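# Spell BOX with letter blocks on the mat

## Task

Choose three of the four letter blocks and place them completely on the mat, side by side in one tight straight line, so that their top faces read "BOX" from left to right and each letter stands upright when viewed from the scene frame's origin. Leave the remaining block resting entirely off the mat, and still on the table.

## Robot and tools

ROBOT. Two arms, each with a five-finger hand: right_arm has a right hand, left_arm a mirrored left hand. Base poses in the scene frame: left_arm at (+0.021, +0.353, 0) m with quat_wxyz (+1.000, 0, 0, +0.011); right_arm at (+0.026, -0.278, 0) m with quat_wxyz (+0.999, 0, 0, -0.033). A two-camera stand is fixed behind the arms.

FRAMES. Scene frame: origin at table-top height, halfway between the nominal bases; +x points out over the table, +y toward left_arm, +z up. Image sides do not match arm names. Reported end_effector_position (m) and end_effector_quat_wxyz are scene-frame values, possibly a few cm off. Offsets in commands run along each arm's current Hand target axes.

HAND POINT. It sits 0.05 m in front of the palm and 0.15 m from the wrist face along the fingers. Its +z runs along straight fingers, +y leaves the palm, +x crosses the palm: away from the thumb on the right hand, toward the thumb on the left hand. Straight fingertips extend 0.06-0.07 m past the point along +z, with finger centre lines 0.06 m back along -y. A wrist bracket on the little-finger side reaches 0.10 m across the palm and can strike things.

ROW LAYOUT. Every command row is one list of 28 numbers, each in [-1, 1], covering both arms even if only one moves: left_arm dx, dy, dz, rx, ry, rz, then left thumb_turn, thumb_bend, index, middle, ring, little, force_limit, speed; then the same 14 for right_arm. The six pose numbers are offsets, not poses: measured from that arm's Hand target as it stood when the action or move began, along that target's own axes. 1.0 equals 0.6 m or 180 degrees; rx, ry, rz form a single rotation vector. Sending the same offset again moves further. Six zeros re-request the present Hand target. The six finger numbers are absolute positions: -1 open/straight, +1 closed; thumb_turn +1 puts the thumb opposite the fingers, -1 beside the palm. force_limit maps -1..+1 to about 0..10 N at the fingertip (0..15 N for the two thumb motors). speed rises from near zero at -1 to full at +0.48 and stays full above. To leave a hand unchanged, resend the last eight numbers executed for it; if none yet, send hand_measured plus hand_force_limit and hand_speed.

TOOLS.
execute_actions(actions, cameras): actions is a list of actions; each action holds up to 15 rows, one per 1/30 s step, the final row held for remaining steps. All rows of an action count from its starting Hand target. cameras: list of names, ["all"], or []; an empty actions list returns all images by default.
move(target, speed, blend, blocking, cameras): target is one 28-number row or up to 15 rows; every row's offsets count from the same starting Hand targets. Paths are straight, take at least 0.5 s and are cut at 10 s; they do not avoid obstacles or the other arm. speed: m/s, 0.002 to 4.3, default 0.25 (turn rate twice that in rad/s), one value or one per target. blend: corner rounding in m, default 0 (stop at each). blocking=false returns after about 0.5 s while motion continues. Its extra move: line gives the ending (done, off_target, moving, held, fault) and limits (paced = pose clipped, held = steps withheld). done means at rest within 10 mm and 2 degrees; neither done nor off_target proves contact or its absence.
wait(seconds 0-10, cameras): lets time pass holding commands.
stop(cameras): brakes a running move.
zoom_image(camera, region [x0, y0, x1, y1] in pixels, at most 504 wide and high): enlarges part of the newest image of one camera.
show_instructions(): shows reference pages.
finished_scene(scene 1): ends the scene permanently.

CAMERAS. cam_head_left, cam_head_right, cam_high, cam_low, cam_left_wrist, cam_right_wrist, all 672x504.

RESULTS. Hand target is the last commanded pose after clipping; the hand often rests 1-3 cm (up to 5 cm) short, usually lower; resend the gap as an offset. Orientation commands are clipped to 40 degrees from the measured one per step. hand_measured, hand_stopped_by (moving, target, force, stalled, fault) and hand_load_n (N, positive when pushed open) follow the six-motor order. A lost grip shows as load near 0. Joint torques, joint velocities (omitted when within noise) and motor temperatures also appear; MOTOR HOT at 85 °C, and at 100 °C the arm drops with an OVER-TEMPERATURE FAULT for 30-60 s.

GRIPPING. With thumb turned in, the hand holds objects 0.035-0.065 m thick. Close at speed -0.94 or lower for a gentle grip. A motor only starts when its target changes by 0.002 or more; to squeeze more, raise force_limit and send a more closed target.

AVOID. Dropping blocks, releasing them while moving, knocking anything off the table, fast or deep contacts, hard pushes on the table, heavy finger loads, any touch between the arms or one hand gripping the other, paths near an arm's own base, and long stretched holds that heat motors. Loose blocks may be nudged by outside pushes, so recheck before finishing.

Each tool is called as name([rows], argument=value, ...), one row to a line, values as JSON.

Reference images:

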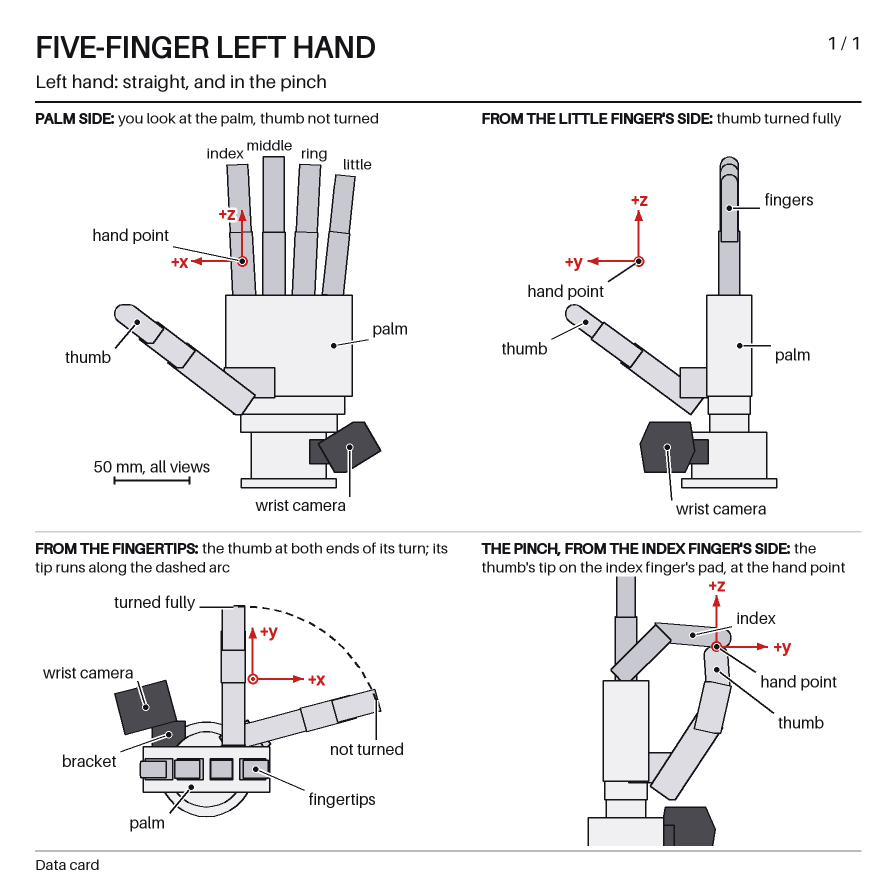

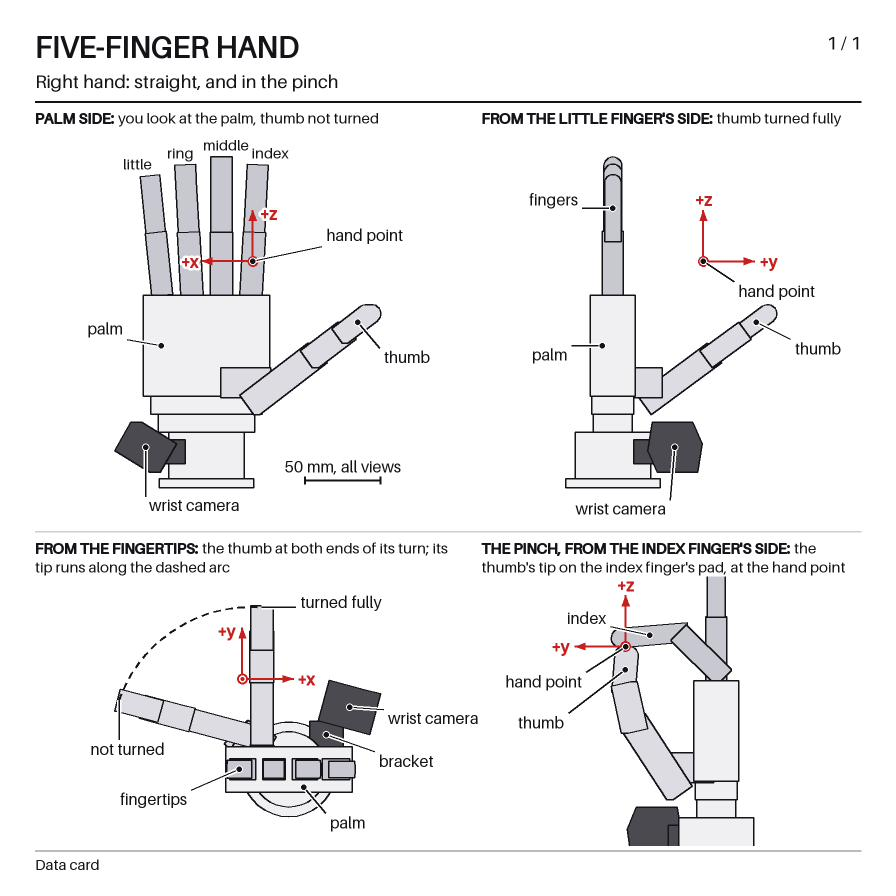

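## Session

execute_actions(actions=[], cameras=["all"])

Scene clock: 0.00 s.
left_arm: end_effector_position=(+0.6103, +0.4664, +0.3195) hand_measured=(-1.000, -1.000, -1.000, -1.000, -1.000, -1.000) hand_load_n=(+0.5, +0.0, +0.0, +0.0, +0.0, +0.0) hand_stopped_by=(target, target, target, target, target, target) hand_force_limit=0.00 hand_speed=-0.80 end_effector_quat_wxyz=(+0.023, +0.205, +0.892, +0.403) | right_arm: end_effector_position=(+0.3124, +0.3124, +0.3344) hand_measured=(-1.000, -1.000, -1.000, -1.000, -1.000, -1.000) hand_load_n=(+0.0, +0.0, +0.0, +0.0, +0.0, +0.0) hand_stopped_by=(target, target, target, target, target, target) hand_force_limit=0.00 hand_speed=-0.80 end_effector_quat_wxyz=(-0.382, +0.551, +0.475, +0.570)
Joint positions: left_arm=[-0.15 1.781 1.753 -1.376 -0.817 1.966] | right_arm=[1.247 1.408 1.029 0.319 -0.122 -1.699]
Joint velocities: within noise
Joint torques (N m): no reading
Motor temperatures (°C): left_arm=[32 37 30 33 27 28] | right_arm=[32 32 35 30 27 29]
Heat: left arm: hottest shoulder 37 °C; right arm: hottest elbow 35 °C.
Hand target: left_arm +0.6145, +0.4658, +0.3300; +0.035, +0.199, +0.892, +0.404 | right_arm +0.3142, +0.3167, +0.3570; -0.388, +0.540, +0.468, +0.582

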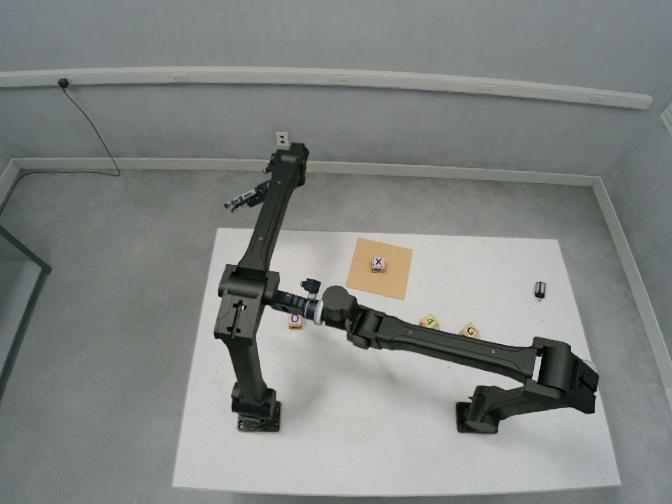

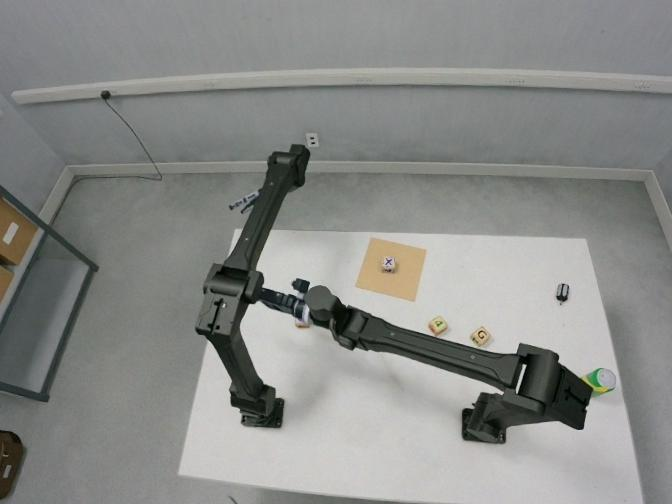

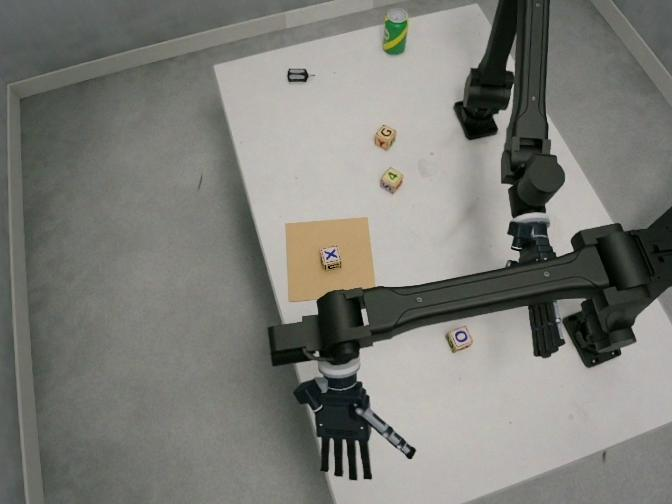

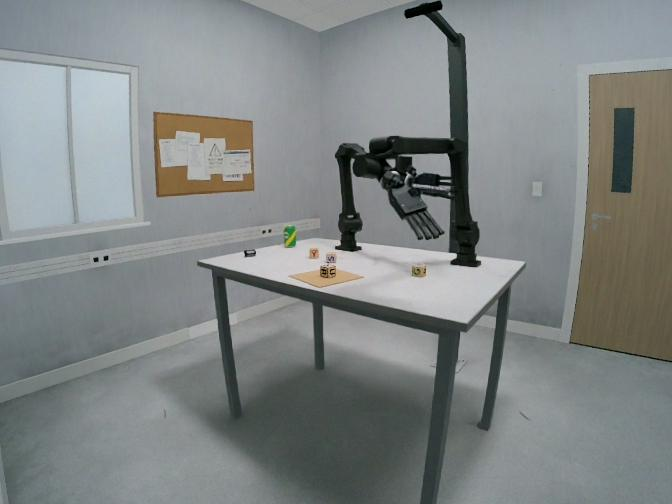

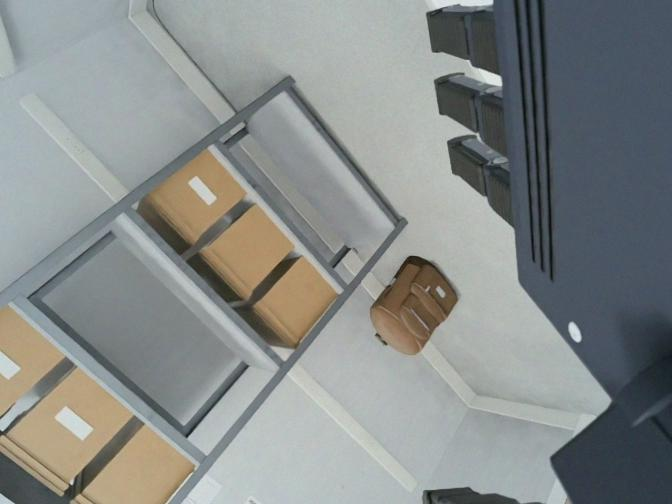

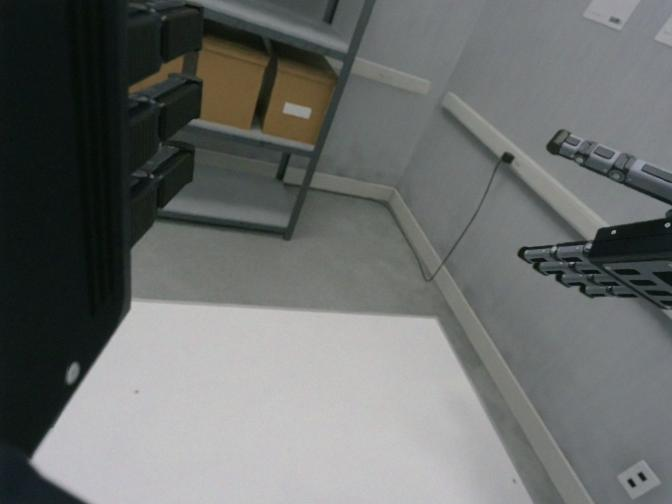

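zoom_image(camera="cam_high", region=[270, 200, 390, 310])

zoom_image(camera="cam_high", region=[350, 110, 430, 200])

zoom_image(camera="cam_high", region=[430, 310, 490, 360])

zoom_image(camera="cam_low", region=[280, 240, 440, 290])

zoom_image(camera="cam_head_left", region=[270, 230, 490, 350])

zoom_image(camera="cam_head_right", region=[280, 230, 500, 350])

Scaled by 4.200.

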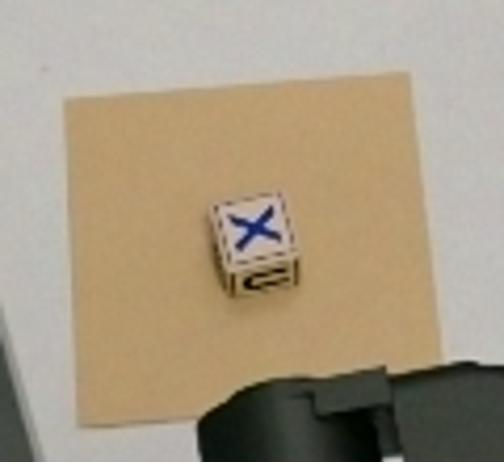

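Scaled by 5.600.

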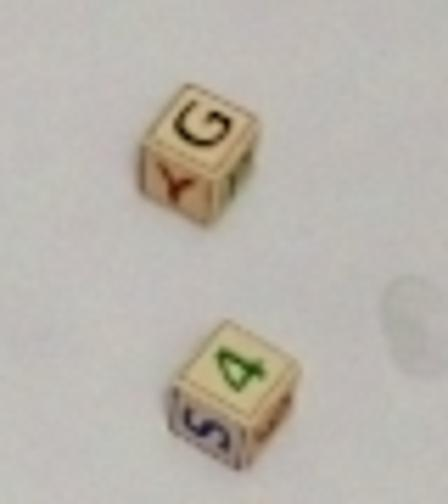

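Scaled by 8.400.

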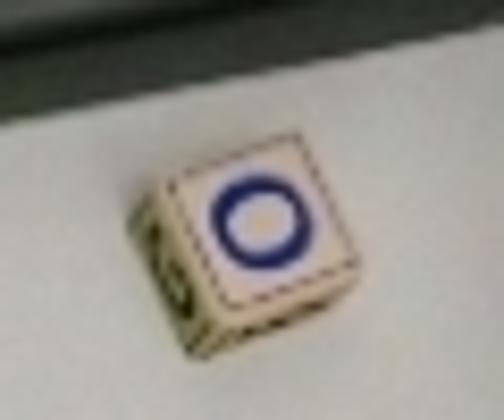

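Scaled by 3.150.

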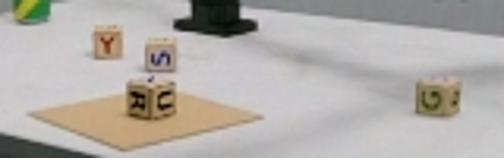

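Scaled by 2.291.

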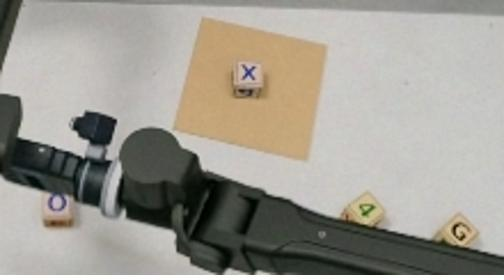

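Scaled by 2.291.

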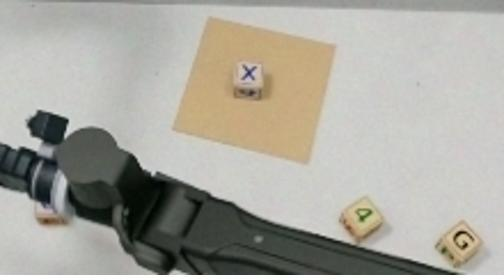

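move(target=[0,0,0,0,0,0,-1,-1,-1,-1,-1,-1,0,-0.8,-0.071,0.437,-0.9445,-0.489,0.159,0.578,-1,-1,-1,-1,-1,-1,0,-0.8], cameras=["all"])

Scene clock: 8.37 s.
left_arm: end_effector_position=(+0.6103, +0.4664, +0.3195) hand_measured=(-1.000, -1.000, -1.000, -1.000, -1.000, -1.000) hand_load_n=(+0.0, +0.0, +0.0, +0.0, +0.0, +0.0) hand_stopped_by=(target, target, target, target, target, target) hand_force_limit=0.00 hand_speed=-0.80 end_effector_quat_wxyz=(+0.023, +0.205, +0.892, +0.403) | right_arm: end_effector_position=(+0.4112, -0.2974, +0.3288) hand_measured=(-1.000, -1.000, -1.000, -1.000, -1.000, -1.000) hand_load_n=(-0.5, -0.5, +0.0, +0.0, +0.0, +0.0) hand_stopped_by=(target, target, target, target, target, target) hand_force_limit=0.00 hand_speed=-0.80 end_effector_quat_wxyz=(-0.300, +0.644, -0.637, +0.297)
Joint positions: left_arm=[-0.15 1.781 1.753 -1.376 -0.817 1.966] | right_arm=[-0.116 0.928 1.122 -0.902 -0.147 -0.125]
Joint torques (N m): left_arm=[-0.5 -17.55 11.41 0.18 -0.76 0.01] | right_arm=[-0.44 -1.85 14.19 0.69 -0.22 0.15]
Heat: left arm: hottest shoulder 38 °C; right arm: hottest elbow 37 °C.
Hand target: left_arm +0.6145, +0.4658, +0.3300; +0.035, +0.199, +0.892, +0.404 | right_arm +0.4196, -0.3003, +0.3591; -0.313, +0.633, -0.635, +0.312
Off the commanded pose: left_arm 0.011 m, 2 deg | right_arm 0.032 m, 3 deg.
move: off_target (left_arm, right_arm)

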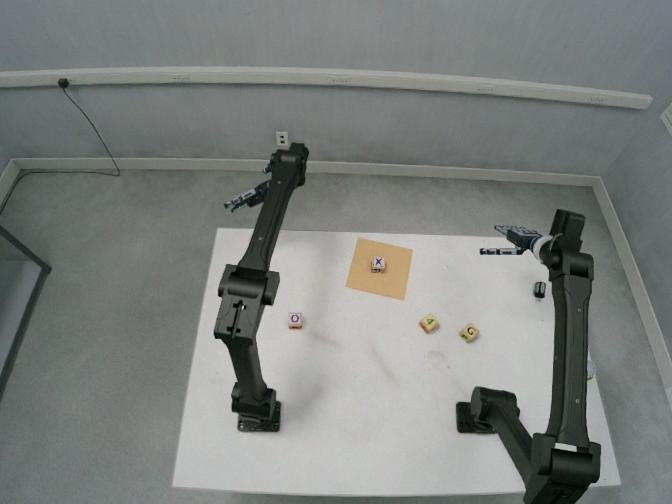

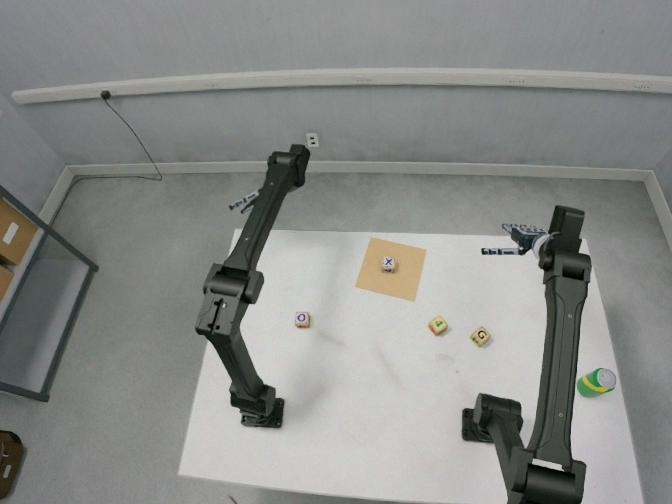

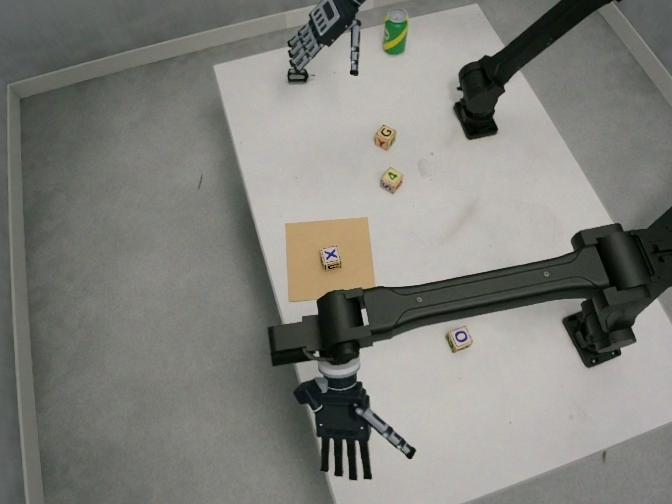

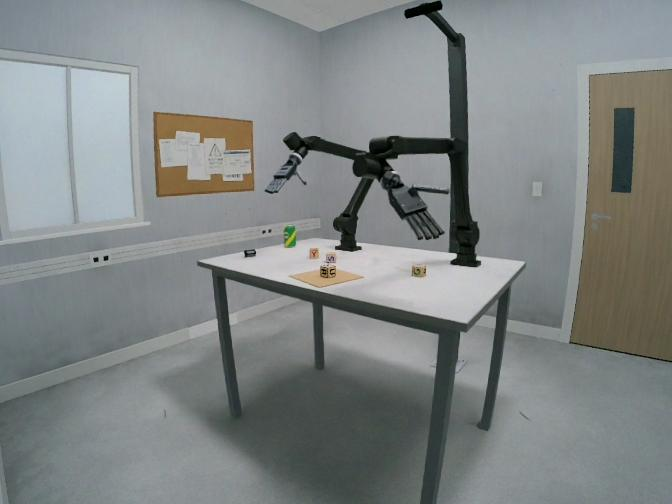

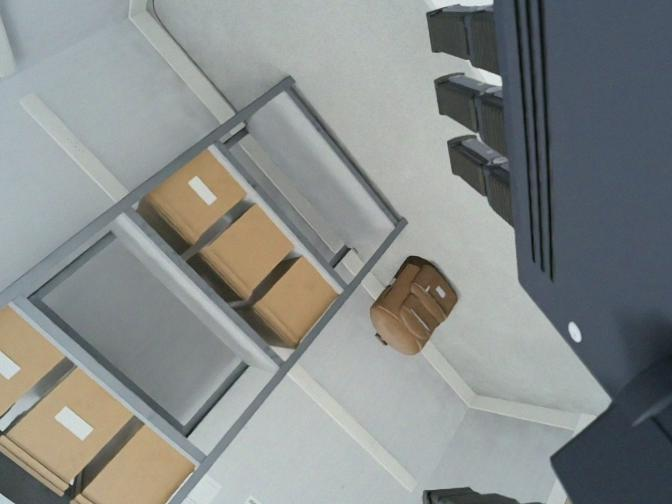

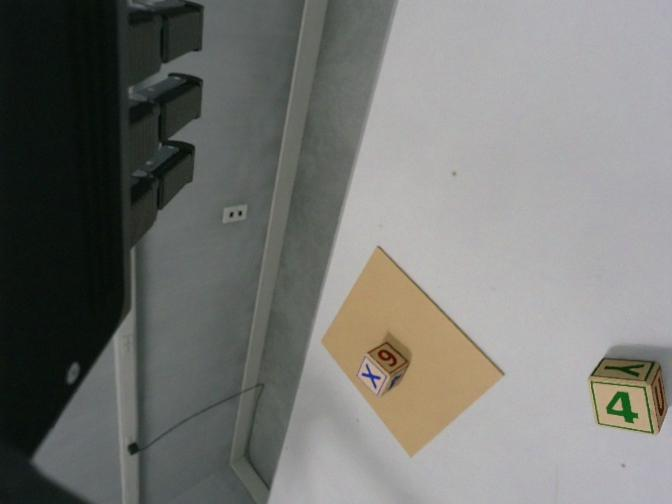

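zoom_image(camera="cam_right_wrist", region=[560, 330, 672, 460])

zoom_image(camera="cam_right_wrist", region=[320, 310, 440, 410])

zoom_image(camera="cam_head_left", region=[280, 300, 310, 340])

zoom_image(camera="cam_head_right", region=[420, 305, 500, 355])

zoom_image(camera="cam_head_left", region=[410, 305, 490, 355])

Scaled by 3.877.

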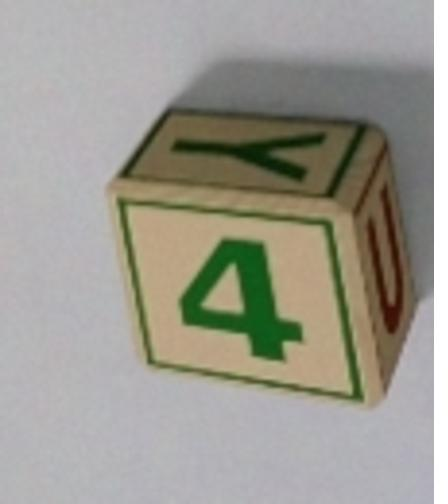

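Scaled by 4.200.

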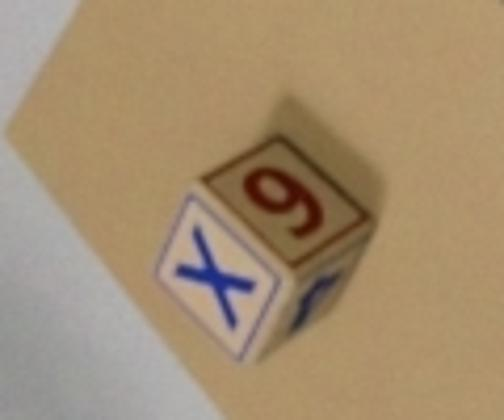

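Scaled by 12.600.

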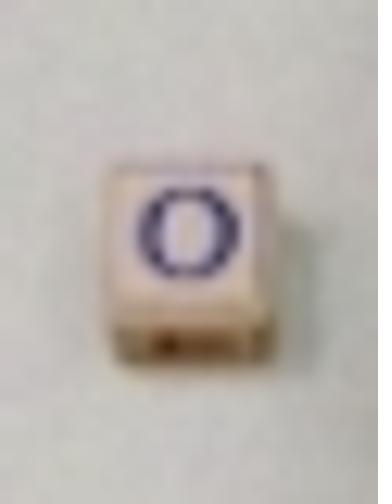

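Scaled by 6.300.

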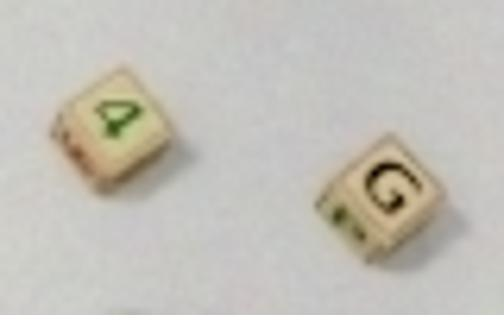

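Scaled by 6.300.

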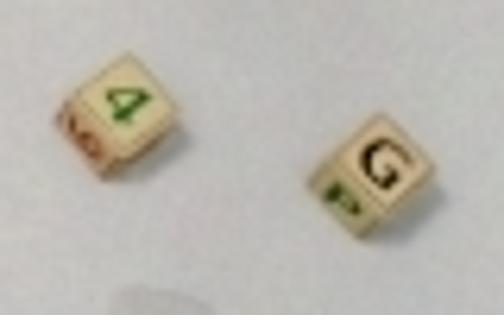

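move(target=[0.2017,-0.5953,-0.4237,0.4654,-0.0492,-0.5146,-1,-1,-1,-1,-1,-1,0,-0.8,0,0,0,0,0,0,-1,-1,-1,-1,-1,-1,0,-0.8], cameras=["all"])

Scene clock: 17.73 s.
left_arm: end_effector_position=(+0.3306, +0.1251, +0.2460) hand_measured=(-1.000, -1.000, -1.000, -1.000, -1.000, -1.000) hand_load_n=(+0.0, +0.0, +0.0, +0.0, +0.0, +0.0) hand_stopped_by=(target, target, target, target, target, target) hand_force_limit=0.00 hand_speed=-0.80 end_effector_quat_wxyz=(+0.218, -0.451, +0.783, -0.369) | right_arm: end_effector_position=(+0.4112, -0.2974, +0.3289) hand_measured=(-1.000, -1.000, -1.000, -1.000, -1.000, -1.000) hand_load_n=(+0.0, +0.0, +0.0, +0.0, -0.5, +0.0) hand_stopped_by=(target, target, target, target, target, target) hand_force_limit=0.00 hand_speed=-0.80 end_effector_quat_wxyz=(-0.300, +0.644, -0.638, +0.297)
Joint positions: left_arm=[-0.594 0.874 0.869 -0.681 -0.043 -0.025] | right_arm=[-0.116 0.928 1.122 -0.902 -0.147 -0.125]
Joint torques (N m): left_arm=[-1.44 -4.95 10.26 1.88 -0.12 -0.07] | right_arm=[0.26 -1.14 14.19 0.83 -0.28 0.2]
Heat: left arm: hottest shoulder 38 °C; right arm: hottest elbow 38 °C.
Hand target: left_arm +0.3298, +0.1203, +0.2502; +0.219, -0.448, +0.779, -0.380 | right_arm +0.4197, -0.3003, +0.3591; -0.313, +0.633, -0.635, +0.312
Off the commanded pose: left_arm 0.006 m, 1 deg | right_arm 0.032 m, 3 deg.
move: off_target (right_arm)

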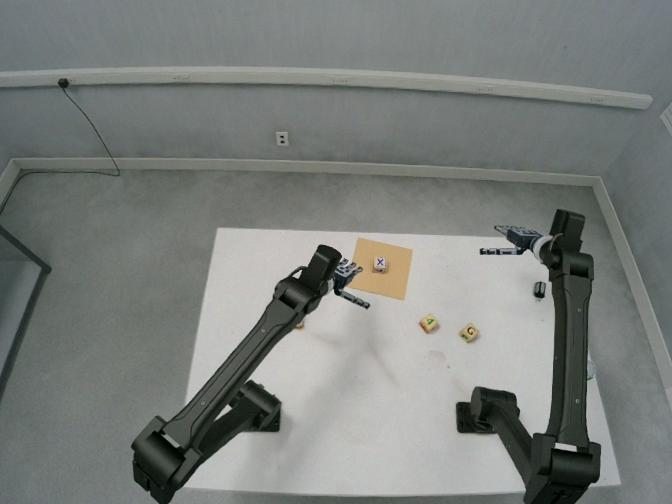

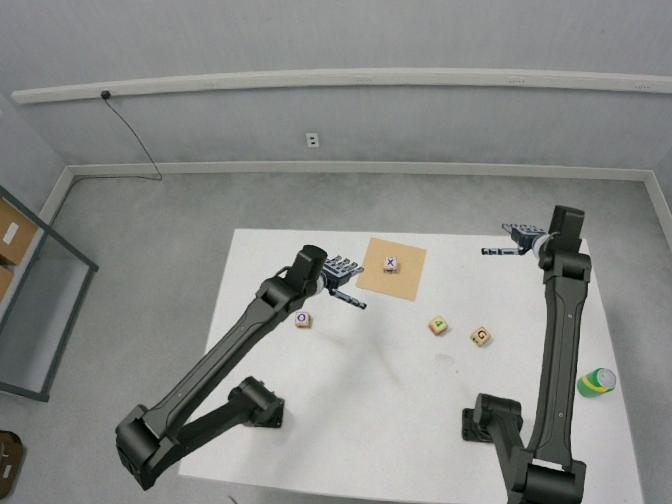

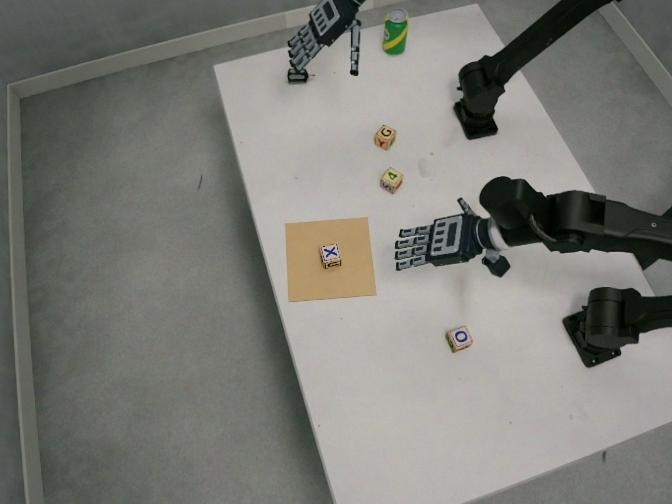

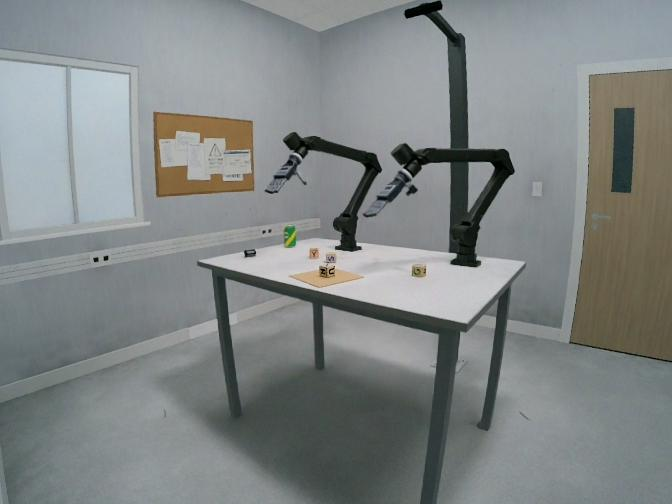

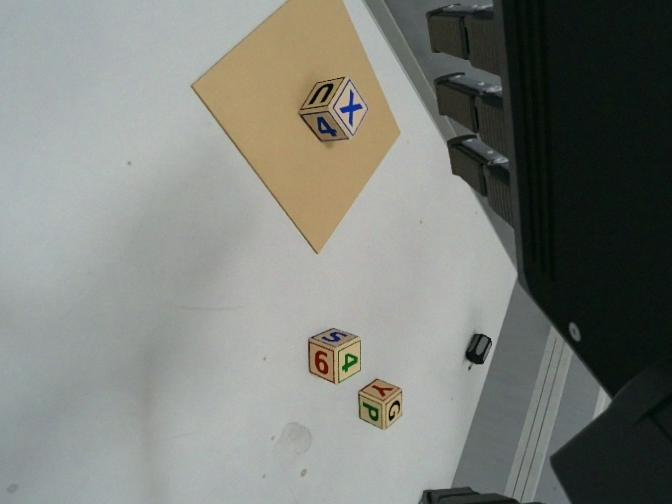

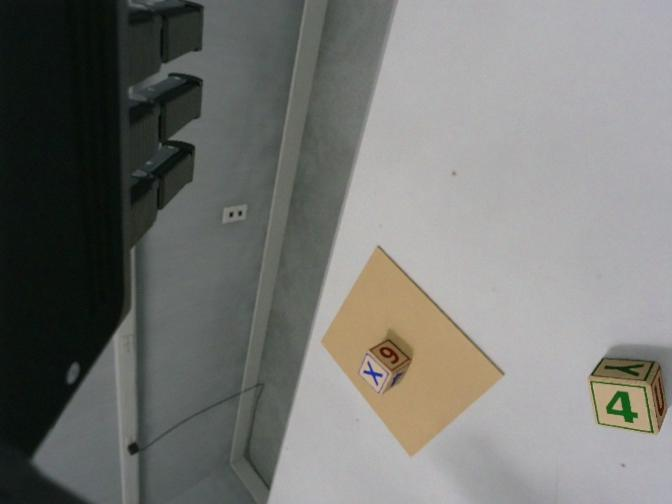

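move(target=[0,0,0,0,0,0,-1,-1,-1,-1,-1,-1,0,-0.8,0.2,0.373,-0.132,0,0,0,-1,-1,-1,-1,-1,-1,0,-0.8], cameras=["cam_right_wrist", "cam_head_right"])

Scene clock: 20.87 s.
left_arm: end_effector_position=(+0.3306, +0.1251, +0.2458) hand_measured=(-1.000, -1.000, -1.000, -1.000, -1.000, -1.000) hand_load_n=(+0.0, +0.0, +0.0, +0.0, +0.0, +0.0) hand_stopped_by=(target, target, target, target, target, target) hand_force_limit=0.00 hand_speed=-0.80 end_effector_quat_wxyz=(+0.217, -0.451, +0.783, -0.369) | right_arm: end_effector_position=(+0.2211, -0.4161, +0.2243) hand_measured=(-1.000, -1.000, -1.000, -1.000, -1.000, -1.000) hand_load_n=(+0.0, +0.0, +0.0, +0.0, +0.0, +0.0) hand_stopped_by=(target, target, target, target, target, target) hand_force_limit=0.00 hand_speed=-0.80 end_effector_quat_wxyz=(-0.315, +0.633, -0.636, +0.309)
Joint positions: left_arm=[-0.594 0.874 0.869 -0.681 -0.043 -0.026] | right_arm=[-1.072 0.685 0.771 -1.164 -0.806 -0.919]
Joint torques (N m): left_arm=[-1.49 -4.95 10.26 1.88 -0.12 -0.06] | right_arm=[-0.26 2.37 10.14 0.25 -0.78 -0.08]
Heat: left arm: hottest shoulder 38 °C; right arm: hottest elbow 38 °C.
Hand target: left_arm +0.3298, +0.1204, +0.2500; +0.219, -0.448, +0.779, -0.379 | right_arm +0.2205, -0.4196, +0.2295; -0.313, +0.633, -0.635, +0.312
Off the commanded pose: left_arm 0.007 m, 1 deg | right_arm 0.006 m, 0 deg.
move: done
Images, in order (width x height): cam_head_right 672x504, cam_right_wrist 672x504.

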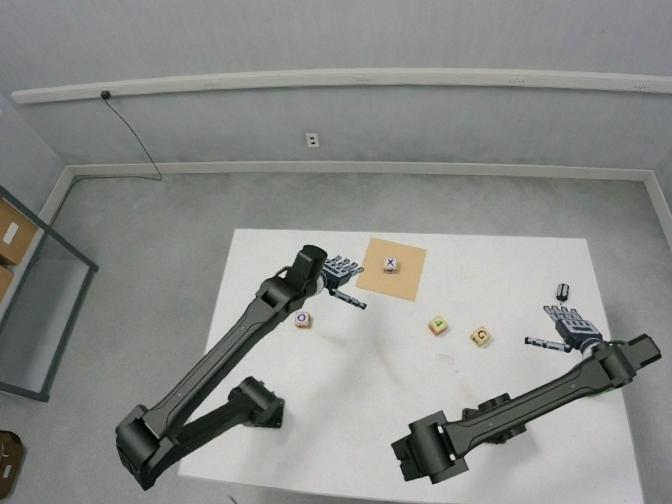

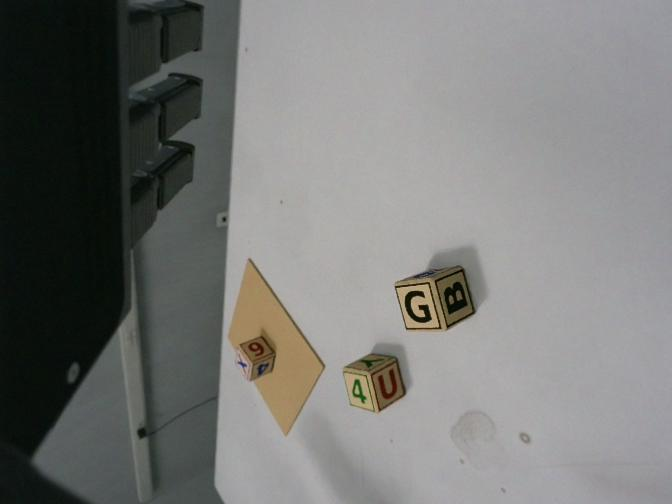

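zoom_image(camera="cam_right_wrist", region=[340, 220, 500, 340])

zoom_image(camera="cam_right_wrist", region=[220, 320, 300, 390])

Scaled by 3.150.

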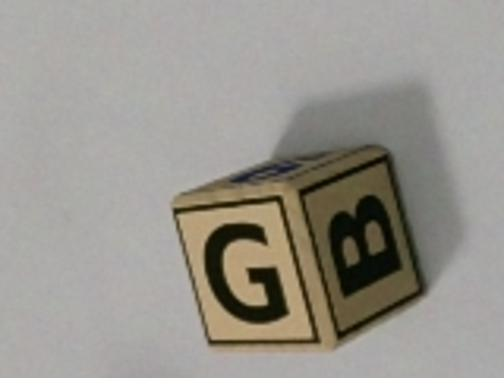

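Scaled by 6.300.

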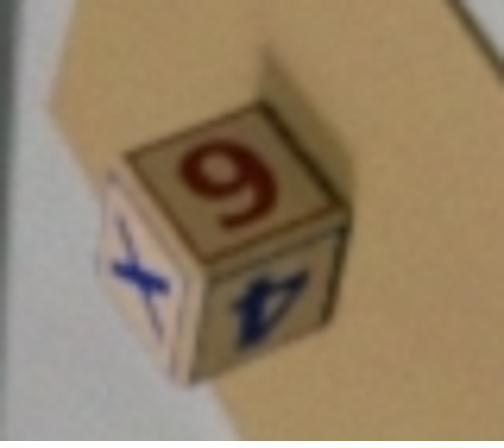

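zoom_image(camera="cam_right_wrist", region=[425, 255, 485, 335])

Scaled by 6.300.

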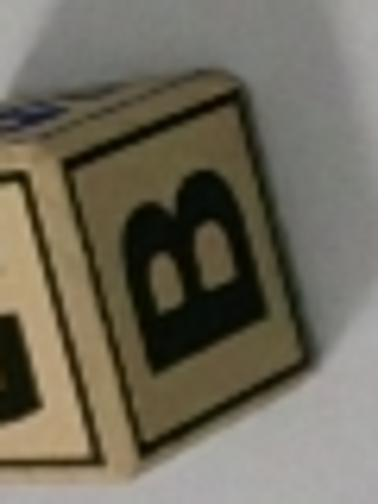

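wait(seconds=0, cameras=["cam_head_left", "cam_high"])

zoom_image(camera="cam_head_left", region=[290, 230, 430, 330])

zoom_image(camera="cam_head_left", region=[500, 270, 640, 370])

zoom_image(camera="cam_head_left", region=[230, 380, 510, 450])

Scene clock: 24.30 s.
left_arm: end_effector_position=(+0.3306, +0.1251, +0.2458) hand_measured=(-1.000, -1.000, -1.000, -1.000, -1.000, -1.000) hand_load_n=(+0.0, +0.0, +0.0, +0.0, +0.0, +0.0) hand_stopped_by=(target, target, target, target, target, target) hand_force_limit=0.00 hand_speed=-0.80 end_effector_quat_wxyz=(+0.217, -0.451, +0.783, -0.369) | right_arm: end_effector_position=(+0.2211, -0.4161, +0.2243) hand_measured=(-1.000, -1.000, -1.000, -1.000, -1.000, -1.000) hand_load_n=(+0.0, +0.0, +0.0, -0.5, -0.5, +0.0) hand_stopped_by=(target, target, target, target, target, target) hand_force_limit=0.00 hand_speed=-0.80 end_effector_quat_wxyz=(-0.315, +0.633, -0.636, +0.310)
Joint positions: left_arm=[-0.594 0.874 0.869 -0.681 -0.043 -0.026] | right_arm=[-1.072 0.685 0.771 -1.164 -0.806 -0.92]
Joint torques (N m): left_arm=[-1.44 -4.95 10.26 1.89 -0.12 -0.07] | right_arm=[-0.15 1.67 10.28 0.36 -0.83 -0.12]
Heat: left arm: hottest shoulder 38 °C; right arm: hottest elbow 39 °C.
Hand target: left_arm +0.3298, +0.1204, +0.2500; +0.219, -0.448, +0.779, -0.379 | right_arm +0.2205, -0.4196, +0.2295; -0.313, +0.633, -0.635, +0.312
Off the commanded pose: left_arm 0.007 m, 1 deg | right_arm 0.006 m, 0 deg.
Images, in order (width x height): cam_head_left 672x504, cam_high 672x504.

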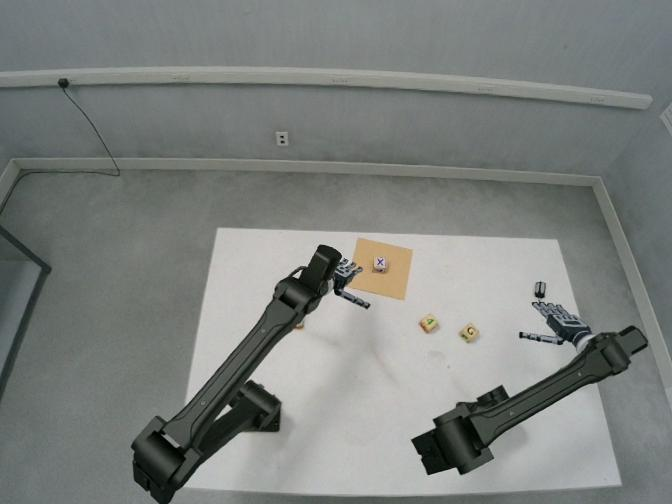

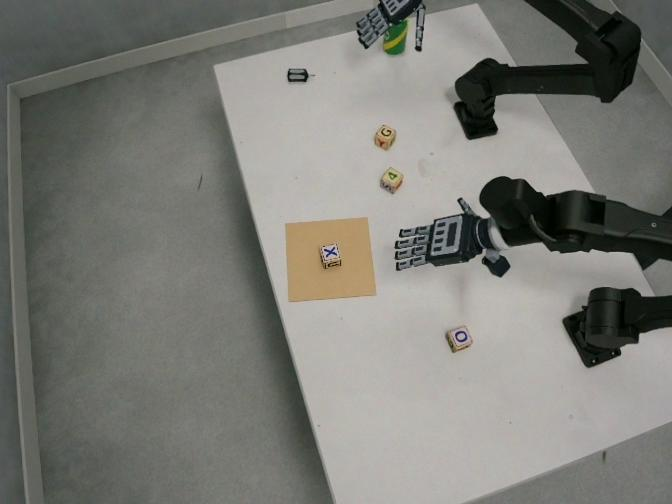

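Scaled by 3.600.

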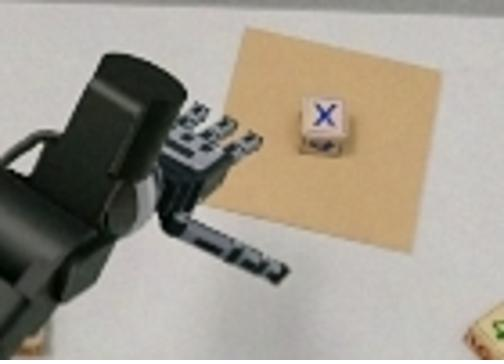

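Scaled by 3.600.

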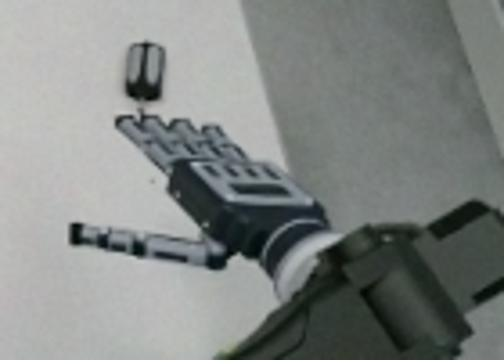

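Scaled by 1.800.

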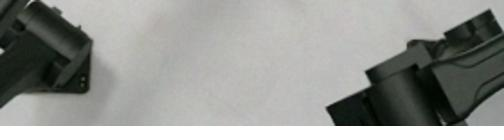

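execute_actions([
  [[0,0,0,0,0,0,1,-1,-0.6,-0.6,-1,-1,-0.4,0,0,0,0,0,0,0,1,-1,-0.6,-0.6,-1,-1,-0.4,0]],
], cameras=["cam_left_wrist", "cam_right_wrist"])

Scene clock: 30.97 s.
left_arm: end_effector_position=(+0.3306, +0.1249, +0.2459) hand_measured=(+1.000, -1.000, -0.600, -0.600, -1.000, -1.000) hand_load_n=(+0.5, +0.0, +0.0, +0.0, +0.0, +0.0) hand_stopped_by=(target, target, target, target, target, target) hand_force_limit=-0.40 hand_speed=0.00 end_effector_quat_wxyz=(+0.217, -0.451, +0.783, -0.369) | right_arm: end_effector_position=(+0.2210, -0.4163, +0.2243) hand_measured=(+1.000, -1.000, -0.600, -0.600, -1.000, -1.000) hand_load_n=(+0.0, -0.5, +0.0, +0.0, +0.0, +0.0) hand_stopped_by=(target, target, target, target, target, target) hand_force_limit=-0.40 hand_speed=0.00 end_effector_quat_wxyz=(-0.315, +0.633, -0.636, +0.310)
Joint positions: left_arm=[-0.594 0.874 0.869 -0.681 -0.044 -0.027] | right_arm=[-1.073 0.685 0.771 -1.164 -0.806 -0.922]
Joint torques (N m): left_arm=[-1.44 -4.95 10.24 1.87 -0.12 -0.05] | right_arm=[-0.26 3.14 10.07 0.1 -0.74 -0.12]
Motor temperatures (°C): left_arm=[32 38 33 33 27 28] | right_arm=[32 32 40 30 28 28]
Heat: left arm: hottest shoulder 38 °C; right arm: hottest elbow 40 °C.
Hand target: left_arm +0.3298, +0.1203, +0.2501; +0.219, -0.448, +0.779, -0.380 | right_arm +0.2204, -0.4196, +0.2295; -0.313, +0.633, -0.635, +0.312
Off the commanded pose: left_arm 0.006 m, 1 deg | right_arm 0.006 m, 0 deg.
Images, in order (width x height): cam_left_wrist 672x504, cam_right_wrist 672x504.

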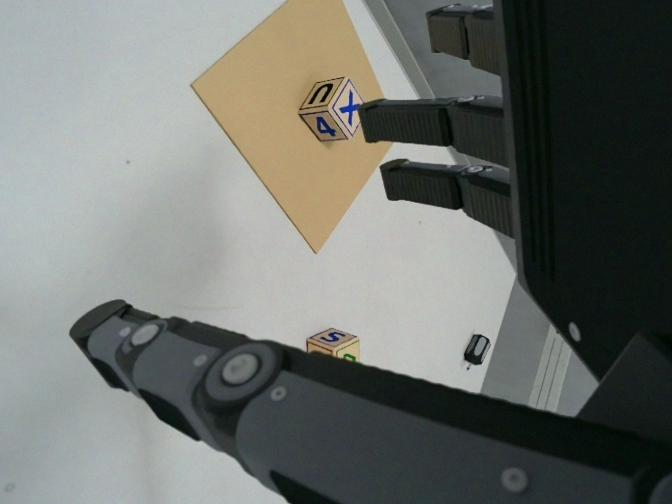

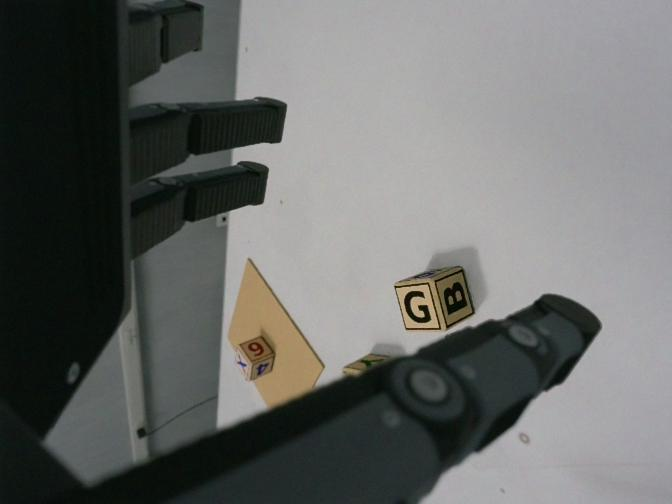

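zoom_image(camera="cam_right_wrist", region=[215, 250, 335, 340])

zoom_image(camera="cam_left_wrist", region=[280, 60, 380, 150])

Scaled by 4.200.

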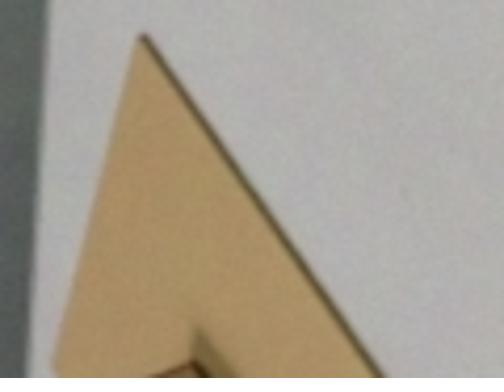

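Scaled by 5.040.

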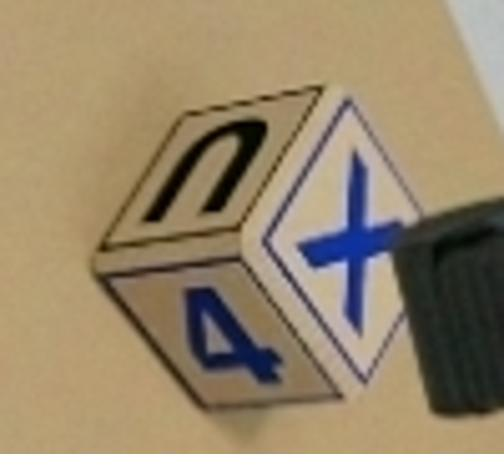

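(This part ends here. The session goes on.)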